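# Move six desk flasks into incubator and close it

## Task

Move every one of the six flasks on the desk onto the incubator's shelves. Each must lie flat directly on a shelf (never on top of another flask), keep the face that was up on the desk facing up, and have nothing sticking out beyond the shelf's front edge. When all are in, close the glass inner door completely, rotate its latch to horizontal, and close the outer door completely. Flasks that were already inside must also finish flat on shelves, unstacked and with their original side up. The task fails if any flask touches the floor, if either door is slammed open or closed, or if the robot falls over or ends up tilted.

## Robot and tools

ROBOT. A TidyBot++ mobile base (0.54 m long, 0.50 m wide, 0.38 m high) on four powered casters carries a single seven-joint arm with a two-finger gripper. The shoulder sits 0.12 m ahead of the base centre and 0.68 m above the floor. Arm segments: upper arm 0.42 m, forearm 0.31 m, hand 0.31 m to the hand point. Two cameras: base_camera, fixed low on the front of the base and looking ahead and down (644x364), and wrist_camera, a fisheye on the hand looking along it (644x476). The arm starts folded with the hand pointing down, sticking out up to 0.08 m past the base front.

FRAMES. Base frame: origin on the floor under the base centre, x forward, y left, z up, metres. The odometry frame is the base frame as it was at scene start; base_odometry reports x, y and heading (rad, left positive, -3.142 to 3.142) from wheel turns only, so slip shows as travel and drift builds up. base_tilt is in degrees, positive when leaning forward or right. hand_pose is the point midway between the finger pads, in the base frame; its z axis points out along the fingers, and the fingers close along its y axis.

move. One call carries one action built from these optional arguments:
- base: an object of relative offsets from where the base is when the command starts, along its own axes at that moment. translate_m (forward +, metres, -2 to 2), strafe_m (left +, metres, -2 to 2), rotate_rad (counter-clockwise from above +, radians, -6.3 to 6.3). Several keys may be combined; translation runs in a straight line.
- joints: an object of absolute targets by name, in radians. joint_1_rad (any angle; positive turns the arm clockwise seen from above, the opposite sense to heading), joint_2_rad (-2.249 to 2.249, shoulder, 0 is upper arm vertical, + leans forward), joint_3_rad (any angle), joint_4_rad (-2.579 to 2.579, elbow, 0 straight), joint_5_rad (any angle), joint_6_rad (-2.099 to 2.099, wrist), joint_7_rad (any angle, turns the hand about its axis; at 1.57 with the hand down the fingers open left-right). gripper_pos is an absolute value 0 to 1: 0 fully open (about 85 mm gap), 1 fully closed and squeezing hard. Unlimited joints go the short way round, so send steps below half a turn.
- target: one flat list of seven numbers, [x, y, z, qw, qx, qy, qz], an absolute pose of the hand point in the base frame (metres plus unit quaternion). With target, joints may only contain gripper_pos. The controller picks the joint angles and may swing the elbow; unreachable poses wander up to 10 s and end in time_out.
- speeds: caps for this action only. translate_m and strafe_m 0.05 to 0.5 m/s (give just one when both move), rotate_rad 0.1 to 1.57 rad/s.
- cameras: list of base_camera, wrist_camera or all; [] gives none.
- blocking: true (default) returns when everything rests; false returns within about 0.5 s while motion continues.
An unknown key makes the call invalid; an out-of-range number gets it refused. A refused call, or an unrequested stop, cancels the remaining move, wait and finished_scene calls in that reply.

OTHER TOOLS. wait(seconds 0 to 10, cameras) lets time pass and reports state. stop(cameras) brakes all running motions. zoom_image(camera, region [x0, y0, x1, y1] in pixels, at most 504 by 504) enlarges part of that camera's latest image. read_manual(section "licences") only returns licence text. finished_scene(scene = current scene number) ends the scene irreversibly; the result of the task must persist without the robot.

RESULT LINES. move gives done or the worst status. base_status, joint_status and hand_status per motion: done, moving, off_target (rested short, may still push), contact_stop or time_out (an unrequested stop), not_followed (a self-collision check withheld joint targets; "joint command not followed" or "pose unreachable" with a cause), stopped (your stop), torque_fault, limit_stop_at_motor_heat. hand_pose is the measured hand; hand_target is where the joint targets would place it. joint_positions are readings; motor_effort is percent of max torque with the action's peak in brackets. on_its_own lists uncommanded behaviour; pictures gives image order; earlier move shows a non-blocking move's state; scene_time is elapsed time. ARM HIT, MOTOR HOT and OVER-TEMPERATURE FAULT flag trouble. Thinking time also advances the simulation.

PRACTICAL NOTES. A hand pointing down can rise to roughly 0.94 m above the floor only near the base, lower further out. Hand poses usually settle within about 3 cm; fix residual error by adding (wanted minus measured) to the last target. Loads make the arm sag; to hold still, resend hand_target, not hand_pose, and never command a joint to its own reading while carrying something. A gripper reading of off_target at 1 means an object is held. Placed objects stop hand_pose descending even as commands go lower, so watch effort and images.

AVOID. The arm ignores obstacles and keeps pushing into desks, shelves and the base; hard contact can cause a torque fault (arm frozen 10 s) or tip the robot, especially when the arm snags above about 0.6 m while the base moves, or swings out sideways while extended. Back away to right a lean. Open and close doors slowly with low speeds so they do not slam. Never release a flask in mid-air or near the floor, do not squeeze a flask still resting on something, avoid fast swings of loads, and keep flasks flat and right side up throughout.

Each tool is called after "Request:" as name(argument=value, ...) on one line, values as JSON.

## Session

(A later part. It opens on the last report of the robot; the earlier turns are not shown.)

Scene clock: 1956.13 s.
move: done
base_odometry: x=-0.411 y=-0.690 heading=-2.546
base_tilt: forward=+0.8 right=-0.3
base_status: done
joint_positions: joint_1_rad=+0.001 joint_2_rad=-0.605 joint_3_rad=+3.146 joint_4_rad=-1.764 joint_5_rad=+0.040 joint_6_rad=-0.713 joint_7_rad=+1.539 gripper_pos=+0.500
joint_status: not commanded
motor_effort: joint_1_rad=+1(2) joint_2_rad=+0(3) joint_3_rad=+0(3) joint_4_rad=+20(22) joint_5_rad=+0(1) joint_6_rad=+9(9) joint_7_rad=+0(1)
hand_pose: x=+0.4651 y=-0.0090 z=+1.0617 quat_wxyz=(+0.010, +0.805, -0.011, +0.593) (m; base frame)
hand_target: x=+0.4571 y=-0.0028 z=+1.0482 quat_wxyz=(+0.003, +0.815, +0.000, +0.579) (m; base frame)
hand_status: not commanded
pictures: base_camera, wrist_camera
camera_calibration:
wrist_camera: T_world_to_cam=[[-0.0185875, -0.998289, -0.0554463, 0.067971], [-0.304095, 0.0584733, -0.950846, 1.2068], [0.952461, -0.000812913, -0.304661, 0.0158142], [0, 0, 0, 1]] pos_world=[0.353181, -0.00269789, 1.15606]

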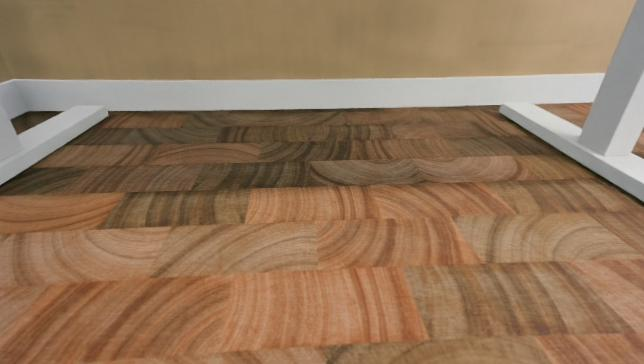

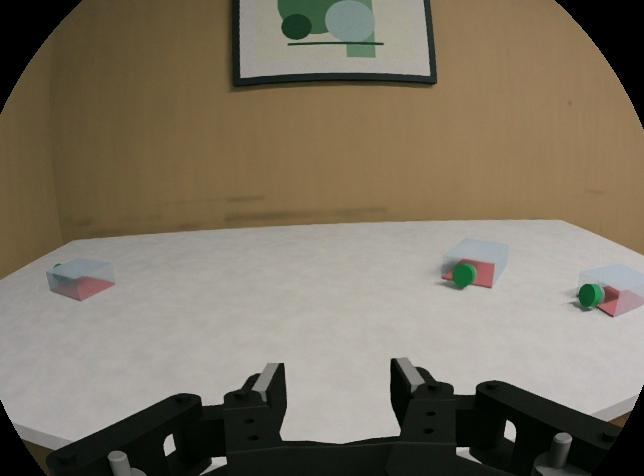

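Request:
move(joints={"joint_1_rad": -0.095, "joint_2_rad": 0.352, "joint_3_rad": 3.15, "joint_4_rad": -0.917, "joint_5_rad": 0.988, "joint_6_rad": -1.079, "joint_7_rad": 0.529, "gripper_pos": 0.5}, cameras=["wrist_camera"])

Request:
zoom_image(camera="wrist_camera", region=[240, 240, 440, 460])

Scene clock: 1975.47 s.
move: done
base_odometry: x=-0.411 y=-0.690 heading=-2.546
base_tilt: forward=+0.8 right=-0.3
base_status: not commanded
joint_positions: joint_1_rad=-0.074 joint_2_rad=+0.339 joint_3_rad=+3.146 joint_4_rad=-0.938 joint_5_rad=+0.938 joint_6_rad=-1.041 joint_7_rad=+0.607 gripper_pos=+0.500
joint_status: all done
motor_effort: joint_1_rad=+0(2) joint_2_rad=-32(34) joint_3_rad=+0(2) joint_4_rad=+19(22) joint_5_rad=+5(6) joint_6_rad=+5(11) joint_7_rad=+0(1)
hand_pose: x=+0.7699 y=-0.1699 z=+1.0633 quat_wxyz=(+0.214, +0.760, -0.305, +0.532) (m; base frame)
hand_target: x=+0.7670 y=-0.1711 z=+1.0701 quat_wxyz=(+0.218, +0.742, -0.332, +0.541) (m; base frame)
hand_status: not commanded
pictures: wrist_camera
camera_calibration:
wrist_camera: T_world_to_cam=[[-0.684786, -0.726312, -0.059485, 0.476562], [-0.216604, 0.280797, -0.935006, 1.26399], [0.695809, -0.627395, -0.349608, -0.13512], [0, 0, 0, 1]] pos_world=[0.694147, -0.093566, 1.16295]

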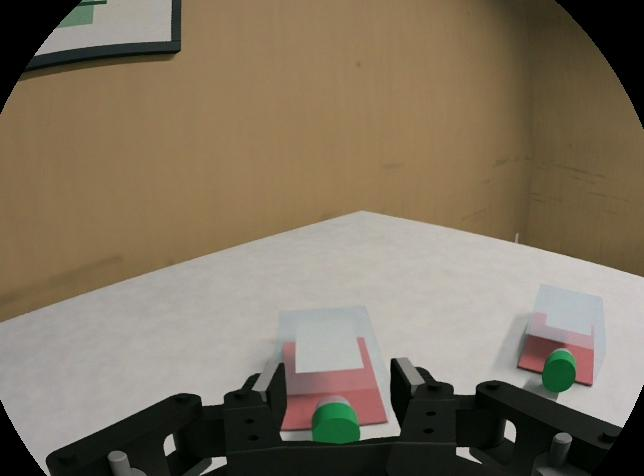

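Scaled by 2.291.

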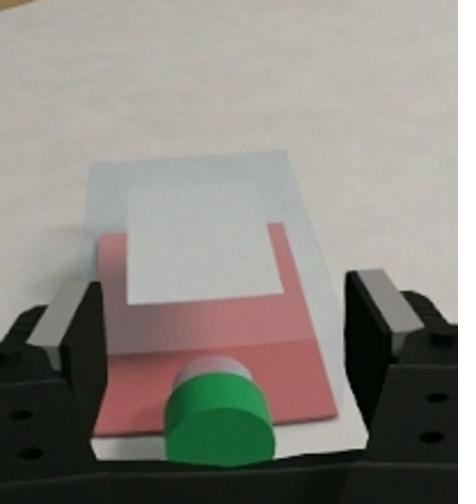

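Request:
move(joints={"joint_1_rad": 0.028, "joint_2_rad": 0.38, "joint_3_rad": 3.15, "joint_4_rad": -1.15, "joint_5_rad": 1.052, "joint_6_rad": -0.755, "joint_7_rad": 0.385, "gripper_pos": 0.5}, cameras=["wrist_camera"])

Request:
zoom_image(camera="wrist_camera", region=[260, 280, 440, 460])

Scene clock: 1996.33 s.
move: done
base_odometry: x=-0.411 y=-0.690 heading=-2.546
base_tilt: forward=+0.8 right=-0.3
base_status: not commanded
joint_positions: joint_1_rad=+0.012 joint_2_rad=+0.369 joint_3_rad=+3.146 joint_4_rad=-1.142 joint_5_rad=+1.003 joint_6_rad=-0.792 joint_7_rad=+0.462 gripper_pos=+0.500
joint_status: all done
motor_effort: joint_1_rad=+0(3) joint_2_rad=-34(37) joint_3_rad=+0(1) joint_4_rad=+20(21) joint_5_rad=+5(6) joint_6_rad=+4(6) joint_7_rad=+0(1)
hand_pose: x=+0.8069 y=-0.1965 z=+0.9870 quat_wxyz=(+0.200, +0.768, -0.284, +0.539) (m; base frame)
hand_target: x=+0.8131 y=-0.2081 z=+0.9892 quat_wxyz=(+0.196, +0.753, -0.295, +0.555) (m; base frame)
hand_status: not commanded
pictures: wrist_camera
camera_calibration:
wrist_camera: T_world_to_cam=[[-0.643611, -0.763131, -0.0582808, 0.436379], [-0.231021, 0.266306, -0.935794, 1.21773], [0.729654, -0.588823, -0.347697, -0.225847], [0, 0, 0, 1]] pos_world=[0.726969, -0.124257, 1.08645]

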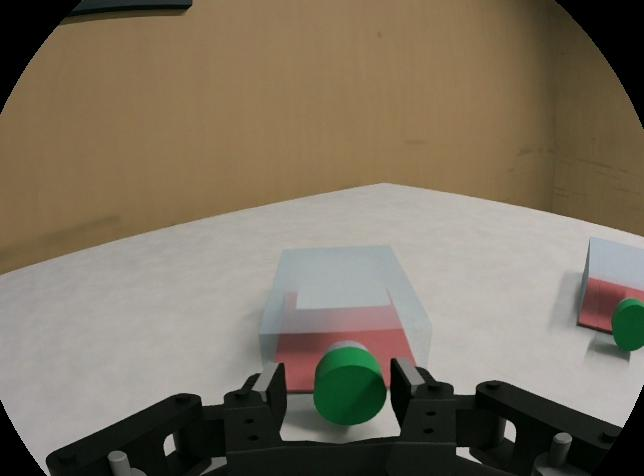

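Scaled by 2.800.

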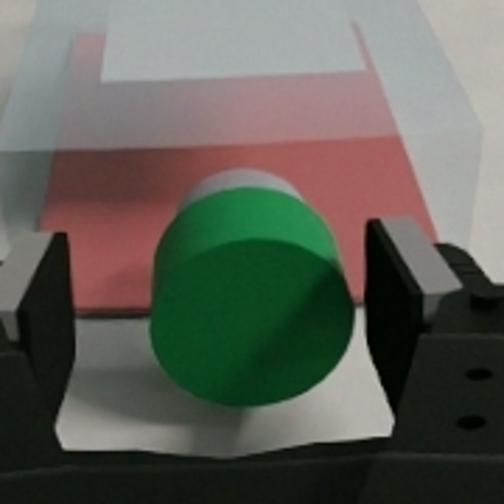

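Request:
move(joints={"joint_1_rad": 0.05, "joint_2_rad": 0.396, "joint_3_rad": 3.15, "joint_4_rad": -1.15, "joint_5_rad": 1.052, "joint_6_rad": -0.732, "joint_7_rad": 0.388, "gripper_pos": 0.5}, cameras=["wrist_camera"])

Request:
zoom_image(camera="wrist_camera", region=[260, 280, 440, 460])

Scene clock: 2020.43 s.
move: done
base_odometry: x=-0.411 y=-0.690 heading=-2.546
base_tilt: forward=+0.8 right=-0.3
base_status: not commanded
joint_positions: joint_1_rad=+0.033 joint_2_rad=+0.377 joint_3_rad=+3.146 joint_4_rad=-1.142 joint_5_rad=+1.004 joint_6_rad=-0.764 joint_7_rad=+0.462 gripper_pos=+0.500
joint_status: all done
motor_effort: joint_1_rad=+0(2) joint_2_rad=-35(36) joint_3_rad=+0(1) joint_4_rad=+20(21) joint_5_rad=+5(6) joint_6_rad=+4(5) joint_7_rad=+0(1)
hand_pose: x=+0.8110 y=-0.2060 z=+0.9857 quat_wxyz=(+0.199, +0.766, -0.283, +0.542) (m; base frame)
hand_target: x=+0.8182 y=-0.2193 z=+0.9807 quat_wxyz=(+0.198, +0.754, -0.294, +0.552) (m; base frame)
hand_status: not commanded
pictures: wrist_camera
camera_calibration:
wrist_camera: T_world_to_cam=[[-0.641297, -0.764778, -0.0620757, 0.433128], [-0.224018, 0.263996, -0.938148, 1.21617], [0.733863, -0.587725, -0.340623, -0.245068], [0, 0, 0, 1]] pos_world=[0.730054, -0.13385, 1.08436]

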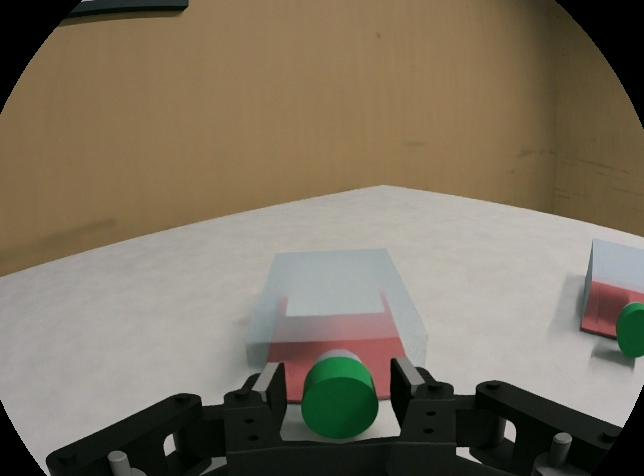

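Scaled by 2.800.

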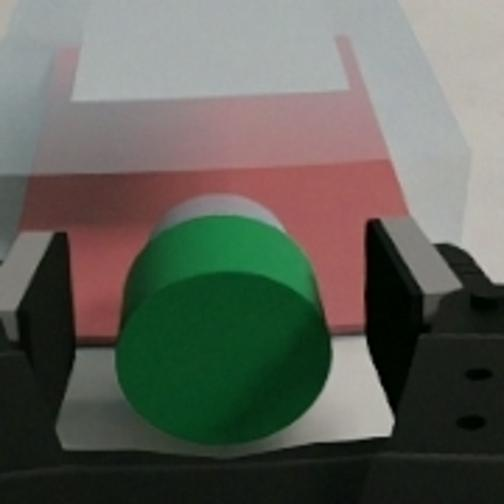

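Request:
move(joints={"joint_1_rad": 0.05, "joint_2_rad": 0.407, "joint_3_rad": 3.15, "joint_4_rad": -1.152, "joint_5_rad": 1.052, "joint_6_rad": -0.732, "joint_7_rad": 0.388, "gripper_pos": 0.5}, cameras=["wrist_camera"])

Request:
zoom_image(camera="wrist_camera", region=[260, 280, 440, 460])

Scene clock: 2029.70 s.
move: done
base_odometry: x=-0.411 y=-0.690 heading=-2.546
base_tilt: forward=+0.8 right=-0.3
base_status: not commanded
joint_positions: joint_1_rad=+0.033 joint_2_rad=+0.386 joint_3_rad=+3.146 joint_4_rad=-1.142 joint_5_rad=+1.005 joint_6_rad=-0.764 joint_7_rad=+0.462 gripper_pos=+0.500
joint_status: all done
motor_effort: joint_1_rad=+1(1) joint_2_rad=-35(36) joint_3_rad=+0(1) joint_4_rad=+20(21) joint_5_rad=+5(6) joint_6_rad=+4(4) joint_7_rad=+0(1)
hand_pose: x=+0.8137 y=-0.2062 z=+0.9793 quat_wxyz=(+0.200, +0.768, -0.282, +0.539) (m; base frame)
hand_target: x=+0.8212 y=-0.2194 z=+0.9718 quat_wxyz=(+0.200, +0.758, -0.293, +0.547) (m; base frame)
hand_status: not commanded
pictures: wrist_camera
camera_calibration:
wrist_camera: T_world_to_cam=[[-0.641891, -0.764747, -0.0560191, 0.428991], [-0.232714, 0.263896, -0.936057, 1.21587], [0.73063, -0.58781, -0.34736, -0.240137], [0, 0, 0, 1]] pos_world=[0.733767, -0.13395, 1.07874]

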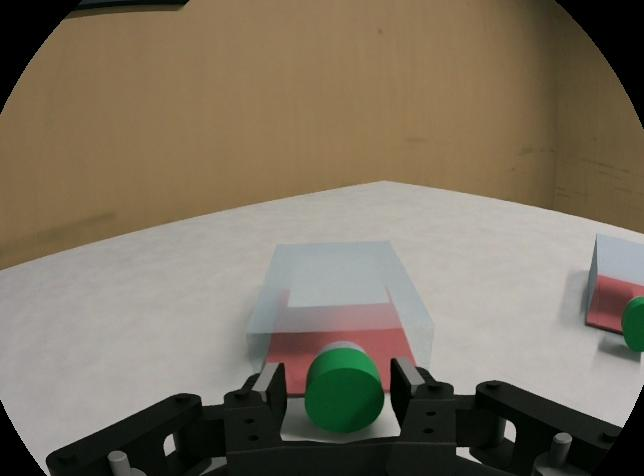

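Scaled by 2.800.

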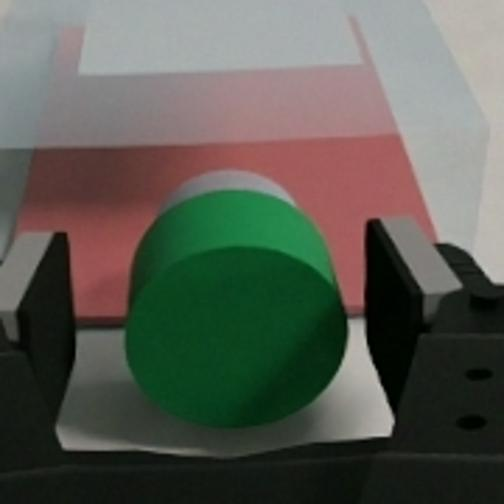

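Request:
move(joints={"gripper_pos": 0.64}, cameras=[])

Request:
move(joints={"gripper_pos": 0.74}, cameras=[])

Request:
move(joints={"gripper_pos": 0.82}, cameras=["wrist_camera"])

Scene clock: 2036.23 s.
move: done
base_odometry: x=-0.411 y=-0.690 heading=-2.546
base_tilt: forward=+0.8 right=-0.3
base_status: not commanded
joint_positions: joint_1_rad=+0.033 joint_2_rad=+0.386 joint_3_rad=+3.146 joint_4_rad=-1.142 joint_5_rad=+1.005 joint_6_rad=-0.764 joint_7_rad=+0.462 gripper_pos=+0.640
joint_status: all done
motor_effort: joint_1_rad=+1(1) joint_2_rad=-35(35) joint_3_rad=+0(0) joint_4_rad=+20(21) joint_5_rad=+5(5) joint_6_rad=+4(4) joint_7_rad=+0(0)
hand_pose: x=+0.8137 y=-0.2062 z=+0.9793 quat_wxyz=(+0.200, +0.768, -0.282, +0.539) (m; base frame)
hand_target: x=+0.8212 y=-0.2194 z=+0.9718 quat_wxyz=(+0.200, +0.758, -0.293, +0.547) (m; base frame)
hand_status: not commanded
pictures: none
No camera images: "cameras" was empty.

Scene clock: 2036.77 s.
move: off_target
base_odometry: x=-0.411 y=-0.690 heading=-2.546
base_tilt: forward=+0.8 right=-0.3
base_status: not commanded
joint_positions: joint_1_rad=+0.033 joint_2_rad=+0.386 joint_3_rad=+3.146 joint_4_rad=-1.142 joint_5_rad=+1.006 joint_6_rad=-0.764 joint_7_rad=+0.462 gripper_pos=+0.691
joint_status: gripper_pos off_target (ended at +0.691, target +0.740)
motor_effort: joint_1_rad=+0(1) joint_2_rad=-34(35) joint_3_rad=+0(0) joint_4_rad=+20(21) joint_5_rad=+5(5) joint_6_rad=+4(4) joint_7_rad=+0(1)
hand_pose: x=+0.8138 y=-0.2063 z=+0.9795 quat_wxyz=(+0.201, +0.768, -0.282, +0.539) (m; base frame)
hand_target: x=+0.8212 y=-0.2194 z=+0.9718 quat_wxyz=(+0.200, +0.758, -0.293, +0.547) (m; base frame)
hand_status: not commanded
pictures: none
No camera images: "cameras" was empty.

Scene clock: 2037.27 s.
move: off_target
base_odometry: x=-0.411 y=-0.690 heading=-2.546
base_tilt: forward=+0.8 right=-0.3
base_status: not commanded
joint_positions: joint_1_rad=+0.033 joint_2_rad=+0.386 joint_3_rad=+3.146 joint_4_rad=-1.142 joint_5_rad=+1.006 joint_6_rad=-0.764 joint_7_rad=+0.462 gripper_pos=+0.691
joint_status: gripper_pos off_target (ended at +0.691, target +0.820)
motor_effort: joint_1_rad=+1(1) joint_2_rad=-34(35) joint_3_rad=+0(0) joint_4_rad=+20(20) joint_5_rad=+5(5) joint_6_rad=+4(4) joint_7_rad=+0(0)
hand_pose: x=+0.8138 y=-0.2063 z=+0.9795 quat_wxyz=(+0.201, +0.768, -0.282, +0.539) (m; base frame)
hand_target: x=+0.8212 y=-0.2194 z=+0.9718 quat_wxyz=(+0.200, +0.758, -0.293, +0.547) (m; base frame)
hand_status: not commanded
pictures: wrist_camera
camera_calibration:
wrist_camera: T_world_to_cam=[[-0.641853, -0.764836, -0.055224, 0.4281], [-0.232739, 0.262922, -0.936325, 1.21614], [0.730655, -0.588131, -0.346765, -0.240806], [0, 0, 0, 1]] pos_world=[0.733767, -0.133949, 1.07884]

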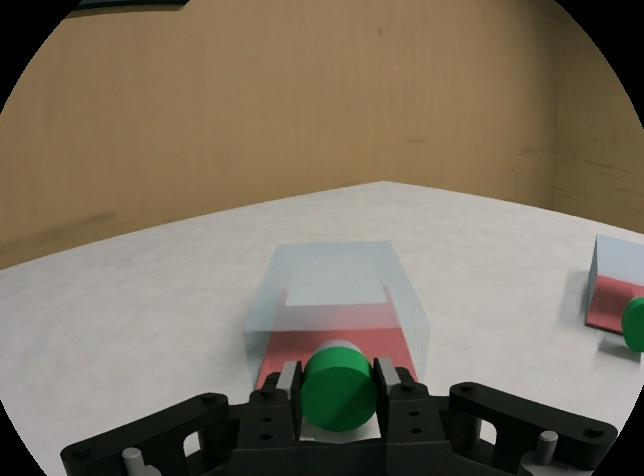

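Request:
move(joints={"joint_1_rad": 0.05, "joint_2_rad": 0.425, "joint_3_rad": 3.15, "joint_4_rad": -0.952, "joint_5_rad": 0.865, "joint_6_rad": -0.893, "joint_7_rad": 0.675, "gripper_pos": 0.82}, cameras=[])

Request:
move(joints={"joint_1_rad": 0.05, "joint_2_rad": 0.447, "joint_3_rad": 3.15, "joint_4_rad": -0.782, "joint_5_rad": 0.768, "joint_6_rad": -0.985, "joint_7_rad": 0.822, "gripper_pos": 0.82}, cameras=["wrist_camera"])

Scene clock: 2049.77 s.
move: off_target
base_odometry: x=-0.411 y=-0.690 heading=-2.546
base_tilt: forward=+0.8 right=-0.3
base_status: not commanded
joint_positions: joint_1_rad=+0.033 joint_2_rad=+0.410 joint_3_rad=+3.146 joint_4_rad=-0.972 joint_5_rad=+0.905 joint_6_rad=-0.859 joint_7_rad=+0.601 gripper_pos=+0.691
joint_status: gripper_pos off_target (ended at +0.691, target +0.820); the others done
motor_effort: joint_1_rad=+1(2) joint_2_rad=-36(38) joint_3_rad=+0(1) joint_4_rad=+20(22) joint_5_rad=+5(6) joint_6_rad=+5(7) joint_7_rad=+0(1)
hand_pose: x=+0.8155 y=-0.2096 z=+1.0217 quat_wxyz=(+0.202, +0.764, -0.291, +0.540) (m; base frame)
hand_target: x=+0.8113 y=-0.2225 z=+1.0093 quat_wxyz=(+0.217, +0.777, -0.288, +0.516) (m; base frame)
hand_status: not commanded
pictures: none
No camera images: "cameras" was empty.

Scene clock: 2050.90 s.
move: off_target
base_odometry: x=-0.411 y=-0.690 heading=-2.546
base_tilt: forward=+0.8 right=-0.2
base_status: not commanded
joint_positions: joint_1_rad=+0.033 joint_2_rad=+0.430 joint_3_rad=+3.146 joint_4_rad=-0.802 joint_5_rad=+0.809 joint_6_rad=-0.950 joint_7_rad=+0.743 gripper_pos=+0.691
joint_status: gripper_pos off_target (ended at +0.691, target +0.820); the others done
motor_effort: joint_1_rad=+1(1) joint_2_rad=-36(38) joint_3_rad=+0(1) joint_4_rad=+20(22) joint_5_rad=+5(6) joint_6_rad=+7(7) joint_7_rad=+0(1)
hand_pose: x=+0.8125 y=-0.2074 z=+1.0643 quat_wxyz=(+0.197, +0.763, -0.291, +0.542) (m; base frame)
hand_target: x=+0.8105 y=-0.2178 z=+1.0489 quat_wxyz=(+0.211, +0.780, -0.282, +0.517) (m; base frame)
hand_status: not commanded
pictures: wrist_camera
camera_calibration:
wrist_camera: T_world_to_cam=[[-0.649926, -0.756379, -0.0740758, 0.459563], [-0.215485, 0.276867, -0.936435, 1.28453], [0.728809, -0.592651, -0.342932, -0.214711], [0, 0, 0, 1]] pos_world=[0.731962, -0.135288, 1.16329]

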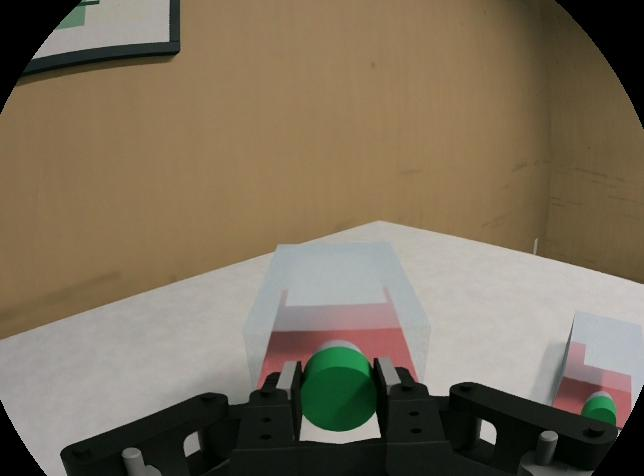

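Request:
move(base={"translate_m": -0.5}, speeds={"translate_m": 0.3}, cameras=["wrist_camera"])

Scene clock: 2065.70 s.
move: done
base_odometry: x=+0.003 y=-0.409 heading=-2.546
base_tilt: forward=+0.8 right=-0.2
base_status: done
joint_positions: joint_1_rad=+0.036 joint_2_rad=+0.443 joint_3_rad=+3.146 joint_4_rad=-0.801 joint_5_rad=+0.805 joint_6_rad=-0.956 joint_7_rad=+0.746 gripper_pos=+0.691
joint_status: not commanded
motor_effort: joint_1_rad=+1(3) joint_2_rad=-37(40) joint_3_rad=+0(2) joint_4_rad=+20(21) joint_5_rad=+5(6) joint_6_rad=+6(7) joint_7_rad=+0(1)
hand_pose: x=+0.8161 y=-0.2090 z=+1.0538 quat_wxyz=(+0.199, +0.768, -0.292, +0.534) (m; base frame)
hand_target: x=+0.8105 y=-0.2178 z=+1.0489 quat_wxyz=(+0.211, +0.780, -0.282, +0.517) (m; base frame)
hand_status: not commanded
pictures: wrist_camera
camera_calibration:
wrist_camera: T_world_to_cam=[[-0.654036, -0.753554, -0.0662809, 0.455627], [-0.2303, 0.281811, -0.931421, 1.28374], [0.720554, -0.593918, -0.357858, -0.199638], [0, 0, 0, 1]] pos_world=[0.737493, -0.137002, 1.15446]

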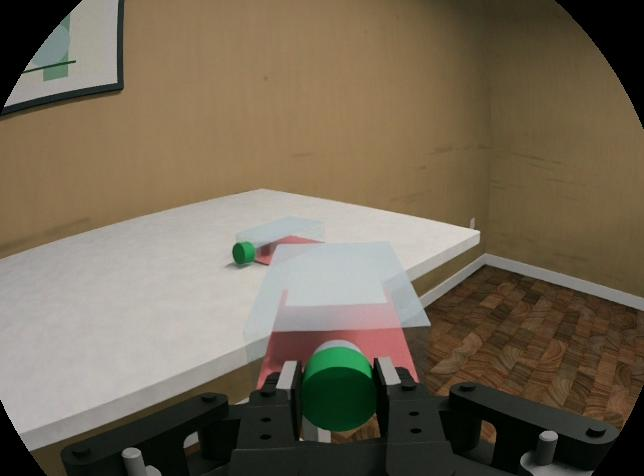

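Request:
move(base={"translate_m": -0.637, "strafe_m": -0.972, "rotate_rad": -1.581}, speeds={"translate_m": 0.42, "rotate_rad": 0.45}, joints={"joint_1_rad": 0.0, "joint_2_rad": -0.618, "joint_3_rad": 3.15, "joint_4_rad": -1.776, "joint_5_rad": 0.0, "joint_6_rad": -0.749, "joint_7_rad": 1.58, "gripper_pos": 0.82})

Request:
zoom_image(camera="base_camera", region=[170, 70, 250, 120])

Request:
zoom_image(camera="base_camera", region=[360, 70, 440, 120])

Scene clock: 2076.40 s.
move: off_target
base_odometry: x=-0.014 y=+0.753 heading=+2.156
base_tilt: forward=+0.8 right=-0.3
base_status: done
joint_positions: joint_1_rad=+0.020 joint_2_rad=-0.603 joint_3_rad=+3.146 joint_4_rad=-1.767 joint_5_rad=+0.043 joint_6_rad=-0.789 joint_7_rad=+1.503 gripper_pos=+0.691
joint_status: gripper_pos off_target (ended at +0.691, target +0.820); the others done
motor_effort: joint_1_rad=+0(8) joint_2_rad=+0(41) joint_3_rad=+0(4) joint_4_rad=+20(22) joint_5_rad=+0(6) joint_6_rad=+9(10) joint_7_rad=+0(1)
hand_pose: x=+0.4577 y=-0.0168 z=+1.0369 quat_wxyz=(+0.008, +0.828, -0.034, +0.560) (m; base frame)
hand_target: x=+0.4571 y=-0.0028 z=+1.0482 quat_wxyz=(+0.003, +0.815, +0.000, +0.579) (m; base frame)
hand_status: not commanded
pictures: base_camera, wrist_camera
camera_calibration:
wrist_camera: T_world_to_cam=[[-0.0590536, -0.994645, -0.0848131, 0.10768], [-0.375657, 0.100858, -0.921254, 1.18426], [0.924875, -0.0225427, -0.379602, 0.105263], [0, 0, 0, 1]] pos_world=[0.353878, -0.0099663, 1.14009]

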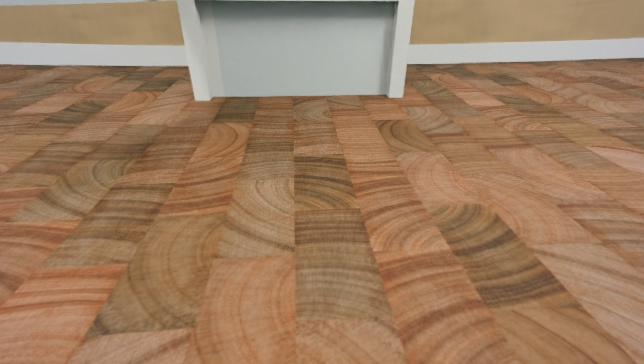

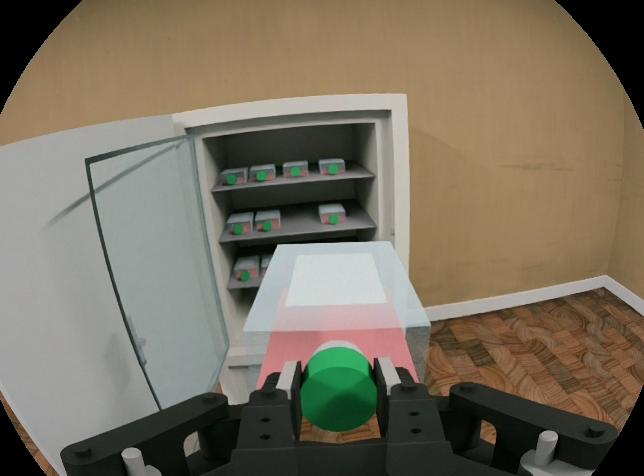

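Scaled by 6.300.

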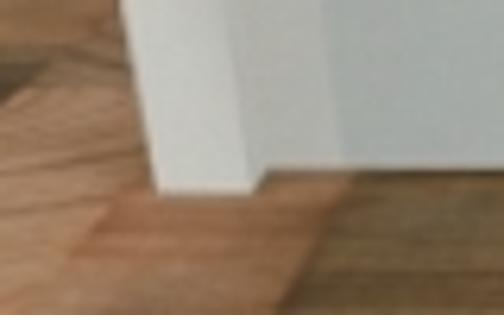

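Scaled by 6.300.

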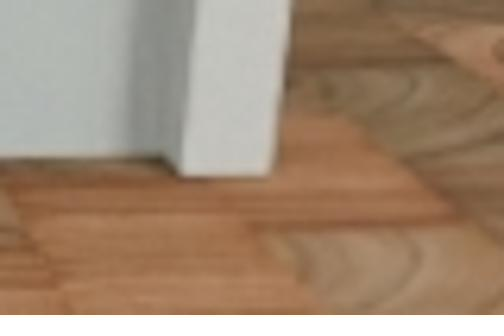

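Request:
zoom_image(camera="wrist_camera", region=[200, 140, 400, 300])

Scaled by 2.520.

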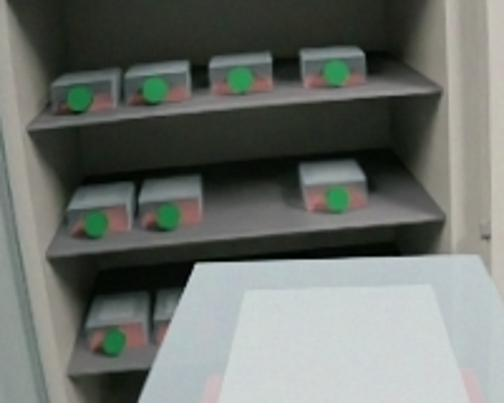

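Request:
move(target=[0.66, 0.012, 1.04, 0.0152, 0.8036, 0.0202, 0.5945], joints={"gripper_pos": 0.82}, cameras=[])

Request:
move(target=[0.80, 0.013, 0.96, 0.0152, 0.8036, 0.0202, 0.5945], joints={"gripper_pos": 0.82}, cameras=[])

Request:
move(target=[0.870, 0.013, 0.875, 0.0152, 0.803, 0.0202, 0.595], joints={"gripper_pos": 0.82}, cameras=["wrist_camera"])

Scene clock: 2102.77 s.
move: off_target
base_odometry: x=-0.014 y=+0.753 heading=+2.156
base_tilt: forward=+0.8 right=-0.3
base_status: not commanded
joint_positions: joint_1_rad=+0.020 joint_2_rad=-0.167 joint_3_rad=+3.123 joint_4_rad=-1.650 joint_5_rad=+0.044 joint_6_rad=-0.451 joint_7_rad=+1.504 gripper_pos=+0.691
joint_status: gripper_pos off_target (ended at +0.691, target +0.820)
motor_effort: joint_1_rad=+0(2) joint_2_rad=-16(19) joint_3_rad=-1(1) joint_4_rad=+22(24) joint_5_rad=+0(0) joint_6_rad=+10(10) joint_7_rad=+0(1)
hand_pose: x=+0.6528 y=-0.0045 z=+1.0139 quat_wxyz=(+0.002, +0.823, -0.017, +0.568) (m; base frame)
hand_target: x=+0.6600 y=+0.0120 z=+1.0400 quat_wxyz=(+0.015, +0.804, +0.020, +0.595) (m; base frame)
hand_status: done (0.032 m and 5.9 deg from the pose sent, 0.204 m and 7.9 deg at the start)
pictures: none
No camera images: "cameras" was empty.

Scene clock: 2104.53 s.
move: off_target
base_odometry: x=-0.014 y=+0.753 heading=+2.156
base_tilt: forward=+0.8 right=-0.3
base_status: not commanded
joint_positions: joint_1_rad=-0.082 joint_2_rad=+0.173 joint_3_rad=+3.209 joint_4_rad=-1.568 joint_5_rad=+0.044 joint_6_rad=-0.195 joint_7_rad=+1.504 gripper_pos=+0.691
joint_status: gripper_pos off_target (ended at +0.691, target +0.820)
motor_effort: joint_1_rad=+1(2) joint_2_rad=-29(32) joint_3_rad=-1(1) joint_4_rad=+21(24) joint_5_rad=+0(1) joint_6_rad=+9(10) joint_7_rad=+0(0)
hand_pose: x=+0.7926 y=+0.0124 z=+0.9319 quat_wxyz=(-0.003, +0.824, -0.003, +0.567) (m; base frame)
hand_target: x=+0.8000 y=+0.0130 z=+0.9600 quat_wxyz=(+0.015, +0.804, +0.020, +0.595) (m; base frame)
hand_status: done (0.029 m and 5.1 deg from the pose sent, 0.158 m and 5.9 deg at the start)
pictures: none
No camera images: "cameras" was empty.

Scene clock: 2106.10 s.
move: off_target
base_odometry: x=-0.014 y=+0.753 heading=+2.156
base_tilt: forward=+0.8 right=-0.3
base_status: not commanded
joint_positions: joint_1_rad=-0.082 joint_2_rad=+0.386 joint_3_rad=+3.209 joint_4_rad=-1.554 joint_5_rad=+0.042 joint_6_rad=+0.008 joint_7_rad=+1.514 gripper_pos=+0.691
joint_status: gripper_pos off_target (ended at +0.691, target +0.820)
motor_effort: joint_1_rad=+0(2) joint_2_rad=-36(40) joint_3_rad=-1(1) joint_4_rad=+21(23) joint_5_rad=+0(1) joint_6_rad=+9(10) joint_7_rad=+0(1)
hand_pose: x=+0.8622 y=+0.0205 z=+0.8482 quat_wxyz=(+0.000, +0.822, +0.009, +0.569) (m; base frame)
hand_target: x=+0.8700 y=+0.0130 z=+0.8750 quat_wxyz=(+0.015, +0.803, +0.020, +0.595) (m; base frame)
hand_status: done (0.029 m and 4.3 deg from the pose sent, 0.096 m and 5.2 deg at the start)
pictures: wrist_camera
camera_calibration:
wrist_camera: T_world_to_cam=[[0.022176, -0.998574, -0.0485712, 0.0520384], [-0.362751, 0.0372355, -0.931142, 1.15711], [0.931622, 0.0382682, -0.361407, -0.362033], [0, 0, 0, 1]] pos_world=[0.755866, 0.022733, 0.949119]

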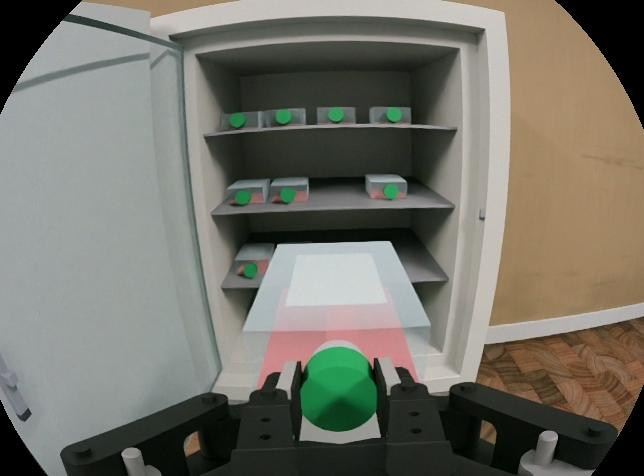

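Request:
move(target=[0.872, 0.002, 0.880, 0.020, 0.8045, 0.0152, 0.5935], joints={"gripper_pos": 0.82}, cameras=[])

Scene clock: 2116.50 s.
move: off_target
base_odometry: x=-0.015 y=+0.753 heading=+2.156
base_tilt: forward=+0.8 right=-0.3
base_status: not commanded
joint_positions: joint_1_rad=-0.076 joint_2_rad=+0.386 joint_3_rad=+3.209 joint_4_rad=-1.533 joint_5_rad=+0.042 joint_6_rad=+0.009 joint_7_rad=+1.514 gripper_pos=+0.691
joint_status: gripper_pos off_target (ended at +0.691, target +0.820)
motor_effort: joint_1_rad=+1(2) joint_2_rad=-36(37) joint_3_rad=+0(1) joint_4_rad=+21(22) joint_5_rad=+0(1) joint_6_rad=+9(10) joint_7_rad=+0(1)
hand_pose: x=+0.8669 y=+0.0162 z=+0.8609 quat_wxyz=(+0.002, +0.816, +0.007, +0.578) (m; base frame)
hand_target: x=+0.8720 y=+0.0020 z=+0.8800 quat_wxyz=(+0.020, +0.804, +0.015, +0.593) (m; base frame)
hand_status: done (0.024 m and 3.2 deg from the pose sent, 0.038 m and 4.2 deg at the start)
pictures: none
No camera images: "cameras" was empty.

Request:
move(base={"translate_m": 0.45}, speeds={"translate_m": 0.25}, cameras=["wrist_camera"])

Scene clock: 2122.40 s.
move: done
base_odometry: x=-0.263 y=+1.128 heading=+2.155
base_tilt: forward=+0.9 right=-0.3
base_status: done
joint_positions: joint_1_rad=-0.076 joint_2_rad=+0.385 joint_3_rad=+3.209 joint_4_rad=-1.532 joint_5_rad=+0.042 joint_6_rad=+0.009 joint_7_rad=+1.514 gripper_pos=+0.691
joint_status: not commanded
motor_effort: joint_1_rad=+0(2) joint_2_rad=-36(39) joint_3_rad=-1(1) joint_4_rad=+20(23) joint_5_rad=+0(1) joint_6_rad=+9(10) joint_7_rad=+0(0)
hand_pose: x=+0.8670 y=+0.0161 z=+0.8620 quat_wxyz=(+0.002, +0.816, +0.007, +0.579) (m; base frame)
hand_target: x=+0.8720 y=+0.0020 z=+0.8800 quat_wxyz=(+0.020, +0.804, +0.015, +0.593) (m; base frame)
hand_status: not commanded
pictures: wrist_camera
camera_calibration:
wrist_camera: T_world_to_cam=[[0.0175896, -0.998663, -0.0486181, 0.0522597], [-0.340255, 0.0397446, -0.939493, 1.1596], [0.940169, 0.0330679, -0.339101, -0.387915], [0, 0, 0, 1]] pos_world=[0.758345, 0.0189296, 0.960431]

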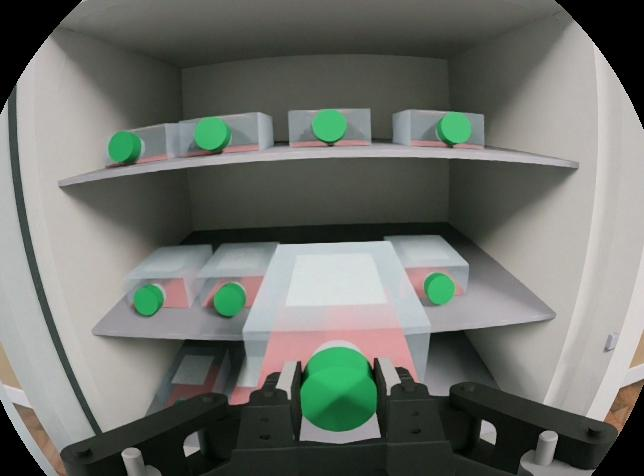

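Request:
move(base={"translate_m": 0.242}, speeds={"translate_m": 0.15}, cameras=["wrist_camera", "base_camera"])

Scene clock: 2131.03 s.
move: done
base_odometry: x=-0.397 y=+1.330 heading=+2.154
base_tilt: forward=+0.8 right=-0.3
base_status: done
joint_positions: joint_1_rad=-0.076 joint_2_rad=+0.385 joint_3_rad=+3.209 joint_4_rad=-1.532 joint_5_rad=+0.042 joint_6_rad=+0.009 joint_7_rad=+1.514 gripper_pos=+0.691
joint_status: not commanded
motor_effort: joint_1_rad=+0(2) joint_2_rad=-36(39) joint_3_rad=+0(1) joint_4_rad=+21(22) joint_5_rad=-1(1) joint_6_rad=+10(10) joint_7_rad=+0(1)
hand_pose: x=+0.8669 y=+0.0161 z=+0.8629 quat_wxyz=(+0.002, +0.815, +0.007, +0.579) (m; base frame)
hand_target: x=+0.8720 y=+0.0020 z=+0.8800 quat_wxyz=(+0.020, +0.804, +0.015, +0.593) (m; base frame)
hand_status: not commanded
pictures: base_camera, wrist_camera
camera_calibration:
wrist_camera: T_world_to_cam=[[0.0176196, -0.998659, -0.0486869, 0.0523405], [-0.339068, 0.0398409, -0.939918, 1.15969], [0.940597, 0.0330692, -0.337912, -0.388956], [0, 0, 0, 1]] pos_world=[0.758144, 0.0189295, 0.961132]

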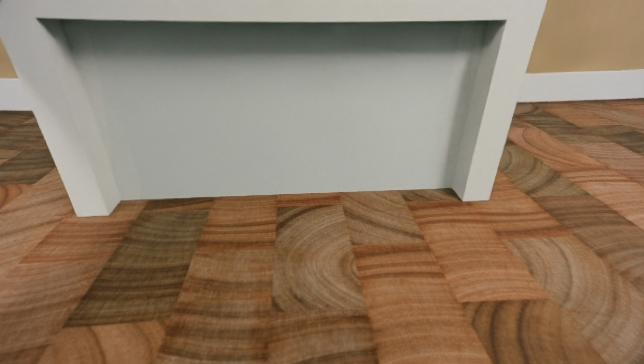

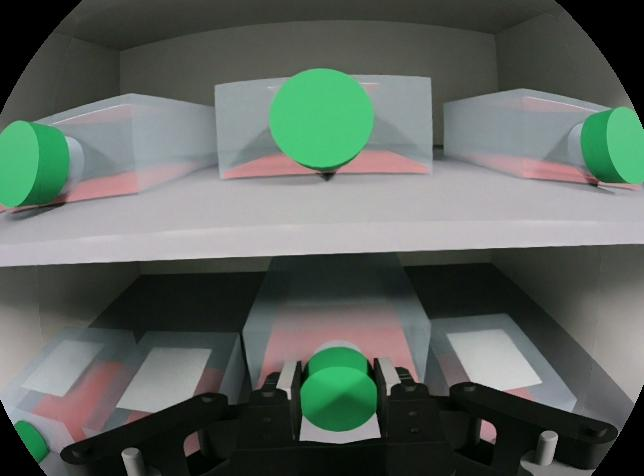

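Request:
zoom_image(camera="wrist_camera", region=[60, 230, 580, 450])

Region (60, 230, 580, 450) is 520x220 pixels. A region can be at most 504 by 504 pixels.

Request:
zoom_image(camera="wrist_camera", region=[80, 240, 330, 450])

Request:
zoom_image(camera="wrist_camera", region=[340, 240, 590, 450])

Scaled by 2.016.

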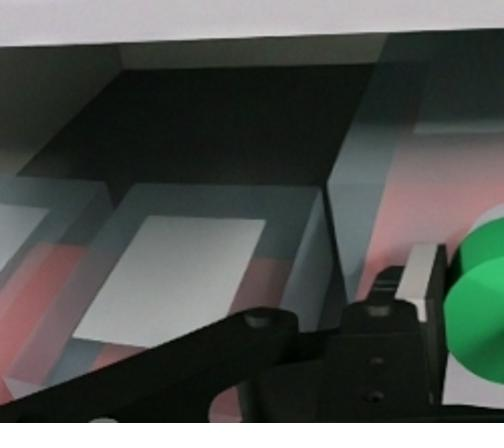

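Scaled by 2.016.

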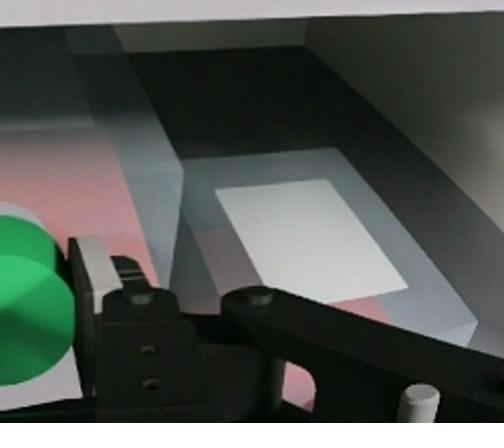

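Request:
move(target=[0.872, 0.002, 0.838, 0.020, 0.8065, 0.0152, 0.5908], joints={"gripper_pos": 0.82}, cameras=[])

Request:
move(target=[0.872, 0.002, 0.825, 0.020, 0.8085, 0.0152, 0.588], joints={"gripper_pos": 0.82}, cameras=["wrist_camera"])

Scene clock: 2154.50 s.
move: off_target
base_odometry: x=-0.397 y=+1.330 heading=+2.154
base_tilt: forward=+0.8 right=-0.3
base_status: not commanded
joint_positions: joint_1_rad=-0.076 joint_2_rad=+0.409 joint_3_rad=+3.209 joint_4_rad=-1.588 joint_5_rad=+0.039 joint_6_rad=+0.098 joint_7_rad=+1.520 gripper_pos=+0.691
joint_status: gripper_pos off_target (ended at +0.691, target +0.820)
motor_effort: joint_1_rad=+1(2) joint_2_rad=-36(38) joint_3_rad=-1(1) joint_4_rad=+20(22) joint_5_rad=+0(1) joint_6_rad=+9(10) joint_7_rad=+0(1)
hand_pose: x=+0.8677 y=+0.0173 z=+0.8378 quat_wxyz=(+0.002, +0.813, +0.010, +0.582) (m; base frame)
hand_target: x=+0.8720 y=+0.0020 z=+0.8380 quat_wxyz=(+0.020, +0.806, +0.015, +0.591) (m; base frame)
hand_status: done (0.016 m and 2.5 deg from the pose sent, 0.029 m and 2.8 deg at the start)
pictures: none
No camera images: "cameras" was empty.

Scene clock: 2155.17 s.
move: off_target
base_odometry: x=-0.397 y=+1.330 heading=+2.154
base_tilt: forward=+0.8 right=-0.3
base_status: not commanded
joint_positions: joint_1_rad=-0.076 joint_2_rad=+0.417 joint_3_rad=+3.209 joint_4_rad=-1.603 joint_5_rad=+0.038 joint_6_rad=+0.124 joint_7_rad=+1.522 gripper_pos=+0.691
joint_status: gripper_pos off_target (ended at +0.691, target +0.820)
motor_effort: joint_1_rad=+0(1) joint_2_rad=-36(37) joint_3_rad=-1(1) joint_4_rad=+21(21) joint_5_rad=+0(1) joint_6_rad=+9(10) joint_7_rad=+0(0)
hand_pose: x=+0.8679 y=+0.0176 z=+0.8302 quat_wxyz=(+0.002, +0.812, +0.010, +0.583) (m; base frame)
hand_target: x=+0.8720 y=+0.0020 z=+0.8250 quat_wxyz=(+0.020, +0.808, +0.015, +0.588) (m; base frame)
hand_status: done (0.017 m and 2.3 deg from the pose sent, 0.020 m and 2.3 deg at the start)
pictures: wrist_camera
camera_calibration:
wrist_camera: T_world_to_cam=[[0.0243834, -0.9987, -0.0447593, 0.0430326], [-0.329741, 0.0342325, -0.943451, 1.12418], [0.943757, 0.0377635, -0.328478, -0.411626], [0, 0, 0, 1]] pos_world=[0.758114, 0.0200375, 0.927328]

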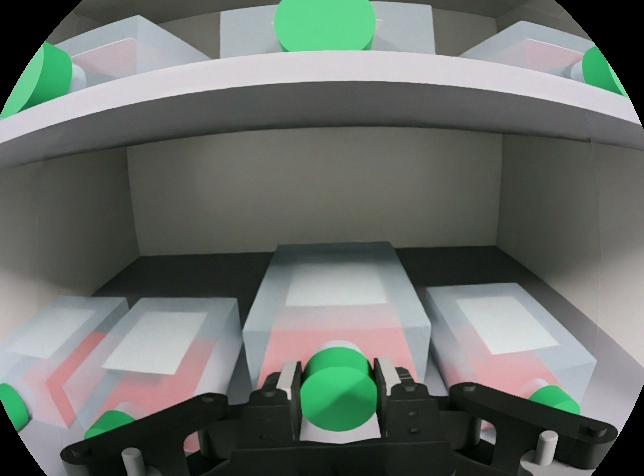

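Request:
move(target=[0.872, 0.002, 0.813, 0.020, 0.814, 0.0152, 0.5806], joints={"gripper_pos": 0.82}, cameras=[])

Request:
move(target=[0.872, 0.002, 0.803, 0.020, 0.8150, 0.0152, 0.5790], joints={"gripper_pos": 0.82}, cameras=["wrist_camera"])

Scene clock: 2169.63 s.
move: off_target
base_odometry: x=-0.397 y=+1.330 heading=+2.154
base_tilt: forward=+0.8 right=-0.3
base_status: not commanded
joint_positions: joint_1_rad=-0.076 joint_2_rad=+0.427 joint_3_rad=+3.209 joint_4_rad=-1.607 joint_5_rad=+0.038 joint_6_rad=+0.124 joint_7_rad=+1.522 gripper_pos=+0.691
joint_status: gripper_pos off_target (ended at +0.691, target +0.820)
motor_effort: joint_1_rad=+1(1) joint_2_rad=-37(38) joint_3_rad=-1(1) joint_4_rad=+20(21) joint_5_rad=-1(1) joint_6_rad=+10(10) joint_7_rad=+0(1)
hand_pose: x=+0.8685 y=+0.0176 z=+0.8206 quat_wxyz=(+0.002, +0.816, +0.011, +0.578) (m; base frame)
hand_target: x=+0.8720 y=+0.0020 z=+0.8130 quat_wxyz=(+0.020, +0.814, +0.015, +0.581) (m; base frame)
hand_status: done (0.018 m and 2.2 deg from the pose sent, 0.024 m and 2.2 deg at the start)
pictures: none
No camera images: "cameras" was empty.

Scene clock: 2170.33 s.
move: off_target
base_odometry: x=-0.397 y=+1.330 heading=+2.154
base_tilt: forward=+0.8 right=-0.3
base_status: not commanded
joint_positions: joint_1_rad=-0.076 joint_2_rad=+0.439 joint_3_rad=+3.209 joint_4_rad=-1.621 joint_5_rad=+0.037 joint_6_rad=+0.145 joint_7_rad=+1.522 gripper_pos=+0.691
joint_status: gripper_pos off_target (ended at +0.691, target +0.820)
motor_effort: joint_1_rad=+1(1) joint_2_rad=-37(38) joint_3_rad=-1(1) joint_4_rad=+20(21) joint_5_rad=-1(1) joint_6_rad=+9(10) joint_7_rad=+0(0)
hand_pose: x=+0.8686 y=+0.0179 z=+0.8099 quat_wxyz=(+0.002, +0.818, +0.011, +0.576) (m; base frame)
hand_target: x=+0.8720 y=+0.0020 z=+0.8030 quat_wxyz=(+0.020, +0.815, +0.015, +0.579) (m; base frame)
hand_status: done (0.018 m and 2.2 deg from the pose sent, 0.024 m and 2.1 deg at the start)
pictures: wrist_camera
camera_calibration:
wrist_camera: T_world_to_cam=[[0.0241512, -0.998733, -0.0441533, 0.0420813], [-0.347098, 0.0330416, -0.937247, 1.11545], [0.937518, 0.0379611, -0.34586, -0.399551], [0, 0, 0, 1]] pos_world=[0.760739, 0.0203393, 0.909117]

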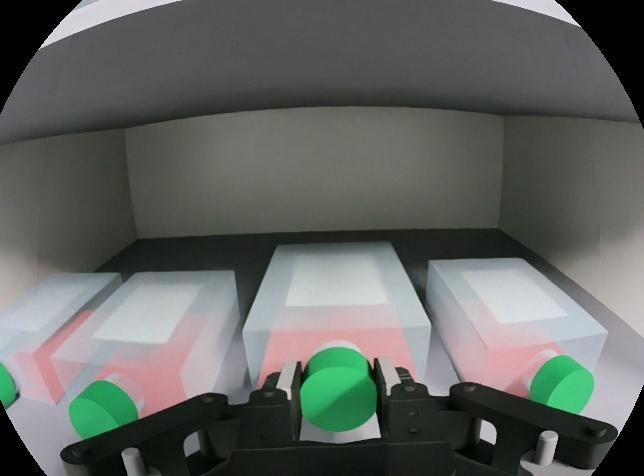

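Request:
move(target=[0.872, 0.002, 0.794, 0.020, 0.8150, 0.0152, 0.5790], joints={"gripper_pos": 0.82}, cameras=[])

Request:
move(target=[0.872, 0.002, 0.787, 0.020, 0.8165, 0.0152, 0.5769], joints={"gripper_pos": 0.82}, cameras=["wrist_camera"])

Scene clock: 2179.63 s.
move: off_target
base_odometry: x=-0.397 y=+1.330 heading=+2.154
base_tilt: forward=+0.8 right=-0.3
base_status: not commanded
joint_positions: joint_1_rad=-0.076 joint_2_rad=+0.449 joint_3_rad=+3.209 joint_4_rad=-1.636 joint_5_rad=+0.036 joint_6_rad=+0.170 joint_7_rad=+1.523 gripper_pos=+0.691
joint_status: gripper_pos off_target (ended at +0.691, target +0.820)
motor_effort: joint_1_rad=+0(2) joint_2_rad=-37(38) joint_3_rad=-1(1) joint_4_rad=+20(21) joint_5_rad=-1(1) joint_6_rad=+9(10) joint_7_rad=+0(0)
hand_pose: x=+0.8688 y=+0.0181 z=+0.8010 quat_wxyz=(+0.002, +0.818, +0.011, +0.576) (m; base frame)
hand_target: x=+0.8720 y=+0.0020 z=+0.7940 quat_wxyz=(+0.020, +0.815, +0.015, +0.579) (m; base frame)
hand_status: done (0.018 m and 2.2 deg from the pose sent, 0.023 m and 2.2 deg at the start)
pictures: none
No camera images: "cameras" was empty.

Scene clock: 2180.20 s.
move: off_target
base_odometry: x=-0.397 y=+1.330 heading=+2.154
base_tilt: forward=+0.8 right=-0.3
base_status: not commanded
joint_positions: joint_1_rad=-0.076 joint_2_rad=+0.455 joint_3_rad=+3.209 joint_4_rad=-1.642 joint_5_rad=+0.036 joint_6_rad=+0.179 joint_7_rad=+1.523 gripper_pos=+0.691
joint_status: gripper_pos off_target (ended at +0.691, target +0.820)
motor_effort: joint_1_rad=+0(1) joint_2_rad=-37(38) joint_3_rad=-1(1) joint_4_rad=+19(20) joint_5_rad=+0(1) joint_6_rad=+9(10) joint_7_rad=+0(0)
hand_pose: x=+0.8689 y=+0.0182 z=+0.7957 quat_wxyz=(+0.001, +0.818, +0.011, +0.575) (m; base frame)
hand_target: x=+0.8720 y=+0.0020 z=+0.7870 quat_wxyz=(+0.020, +0.816, +0.015, +0.577) (m; base frame)
hand_status: done (0.019 m and 2.2 deg from the pose sent, 0.022 m and 2.2 deg at the start)
pictures: wrist_camera
camera_calibration:
wrist_camera: T_world_to_cam=[[0.0251326, -0.998711, -0.0441004, 0.0409607], [-0.349933, 0.0325345, -0.93621, 1.10382], [0.936438, 0.0389616, -0.348664, -0.401529], [0, 0, 0, 1]] pos_world=[0.761241, 0.0206399, 0.895216]

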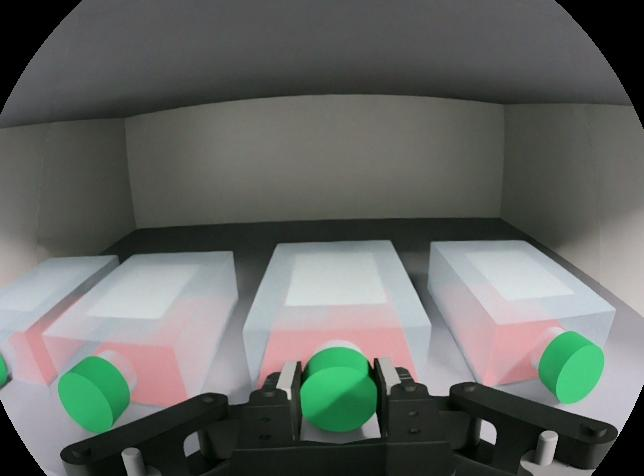

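Request:
move(target=[0.872, 0.002, 0.780, 0.020, 0.8175, 0.0152, 0.5755], joints={"gripper_pos": 0.82}, cameras=[])

Scene clock: 2184.83 s.
move: off_target
base_odometry: x=-0.397 y=+1.330 heading=+2.154
base_tilt: forward=+0.8 right=-0.3
base_status: not commanded
joint_positions: joint_1_rad=-0.076 joint_2_rad=+0.458 joint_3_rad=+3.209 joint_4_rad=-1.647 joint_5_rad=+0.035 joint_6_rad=+0.195 joint_7_rad=+1.523 gripper_pos=+0.691
joint_status: gripper_pos off_target (ended at +0.691, target +0.820)
motor_effort: joint_1_rad=+1(1) joint_2_rad=-36(37) joint_3_rad=-1(1) joint_4_rad=+19(19) joint_5_rad=+0(1) joint_6_rad=+9(9) joint_7_rad=+0(1)
hand_pose: x=+0.8694 y=+0.0184 z=+0.7950 quat_wxyz=(+0.001, +0.816, +0.011, +0.577) (m; base frame)
hand_target: x=+0.8720 y=+0.0020 z=+0.7800 quat_wxyz=(+0.020, +0.817, +0.015, +0.575) (m; base frame)
hand_status: done (0.022 m and 2.2 deg from the pose sent, 0.023 m and 2.2 deg at the start)
pictures: none
No camera images: "cameras" was empty.

Request:
move(joints={"gripper_pos": 0.62}, cameras=[])

Request:
move(joints={"gripper_pos": 0.5}, cameras=["wrist_camera"])

Request:
move(base={"translate_m": -0.5}, speeds={"translate_m": 0.3}, cameras=["wrist_camera"])

Scene clock: 2191.43 s.
move: done
base_odometry: x=-0.397 y=+1.330 heading=+2.154
base_tilt: forward=+0.8 right=-0.3
base_status: not commanded
joint_positions: joint_1_rad=-0.076 joint_2_rad=+0.459 joint_3_rad=+3.209 joint_4_rad=-1.648 joint_5_rad=+0.034 joint_6_rad=+0.195 joint_7_rad=+1.523 gripper_pos=+0.620
joint_status: all done
motor_effort: joint_1_rad=+1(1) joint_2_rad=-36(37) joint_3_rad=-1(1) joint_4_rad=+19(20) joint_5_rad=+0(1) joint_6_rad=+9(9) joint_7_rad=+0(1)
hand_pose: x=+0.8695 y=+0.0184 z=+0.7946 quat_wxyz=(+0.001, +0.817, +0.011, +0.577) (m; base frame)
hand_target: x=+0.8720 y=+0.0020 z=+0.7800 quat_wxyz=(+0.020, +0.817, +0.015, +0.575) (m; base frame)
hand_status: not commanded
pictures: none
No camera images: "cameras" was empty.

Scene clock: 2191.97 s.
move: done
base_odometry: x=-0.397 y=+1.330 heading=+2.154
base_tilt: forward=+0.8 right=-0.3
base_status: not commanded
joint_positions: joint_1_rad=-0.076 joint_2_rad=+0.459 joint_3_rad=+3.209 joint_4_rad=-1.648 joint_5_rad=+0.034 joint_6_rad=+0.195 joint_7_rad=+1.523 gripper_pos=+0.500
joint_status: all done
motor_effort: joint_1_rad=+1(2) joint_2_rad=-36(37) joint_3_rad=-1(1) joint_4_rad=+20(20) joint_5_rad=+0(1) joint_6_rad=+9(9) joint_7_rad=+0(0)
hand_pose: x=+0.8695 y=+0.0184 z=+0.7946 quat_wxyz=(+0.001, +0.817, +0.011, +0.577) (m; base frame)
hand_target: x=+0.8720 y=+0.0020 z=+0.7800 quat_wxyz=(+0.020, +0.817, +0.015, +0.575) (m; base frame)
hand_status: not commanded
pictures: wrist_camera
camera_calibration:
wrist_camera: T_world_to_cam=[[0.0255825, -0.998662, -0.0449501, 0.0412942], [-0.343773, 0.033434, -0.938457, 1.09931], [0.938704, 0.0394607, -0.342457, -0.409367], [0, 0, 0, 1]] pos_world=[0.761131, 0.0206386, 0.893321]

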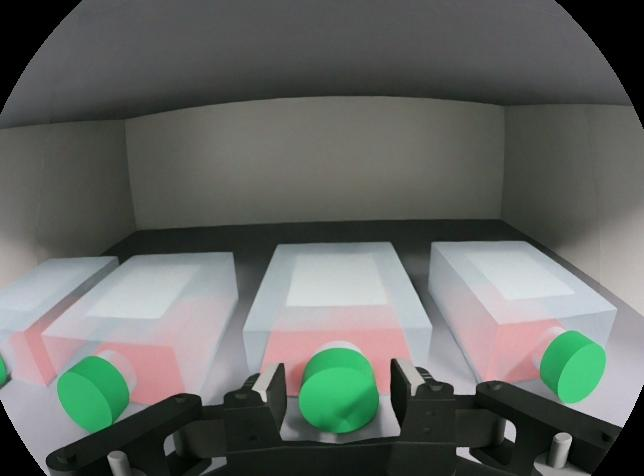

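Scene clock: 2194.57 s.
move: done
base_odometry: x=-0.121 y=+0.913 heading=+2.154
base_tilt: forward=+0.9 right=-0.3
base_status: done
joint_positions: joint_1_rad=-0.073 joint_2_rad=+0.473 joint_3_rad=+3.209 joint_4_rad=-1.653 joint_5_rad=+0.034 joint_6_rad=+0.196 joint_7_rad=+1.523 gripper_pos=+0.500
joint_status: not commanded
motor_effort: joint_1_rad=+1(5) joint_2_rad=-37(40) joint_3_rad=+0(2) joint_4_rad=+19(20) joint_5_rad=-1(1) joint_6_rad=+9(9) joint_7_rad=+0(1)
hand_pose: x=+0.8699 y=+0.0161 z=+0.7813 quat_wxyz=(+0.002, +0.822, +0.010, +0.570) (m; base frame)
hand_target: x=+0.8720 y=+0.0020 z=+0.7800 quat_wxyz=(+0.020, +0.817, +0.015, +0.575) (m; base frame)
hand_status: not commanded
pictures: wrist_camera
camera_calibration:
wrist_camera: T_world_to_cam=[[0.0214241, -0.998773, -0.0446479, 0.0417407], [-0.360449, 0.0339384, -0.932161, 1.09669], [0.932533, 0.036064, -0.35928, -0.39565], [0, 0, 0, 1]] pos_world=[0.763364, 0.0187381, 0.882011]

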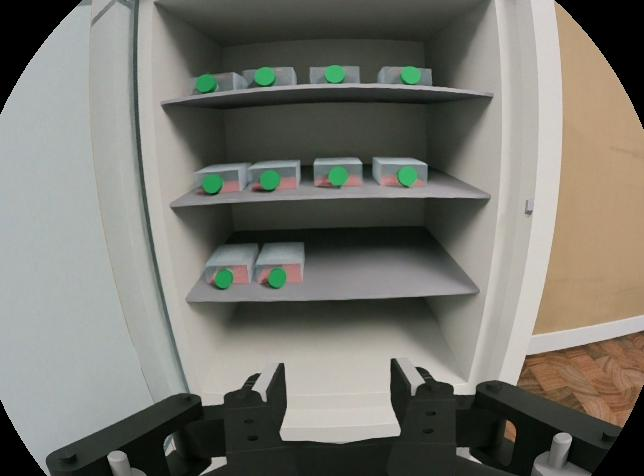

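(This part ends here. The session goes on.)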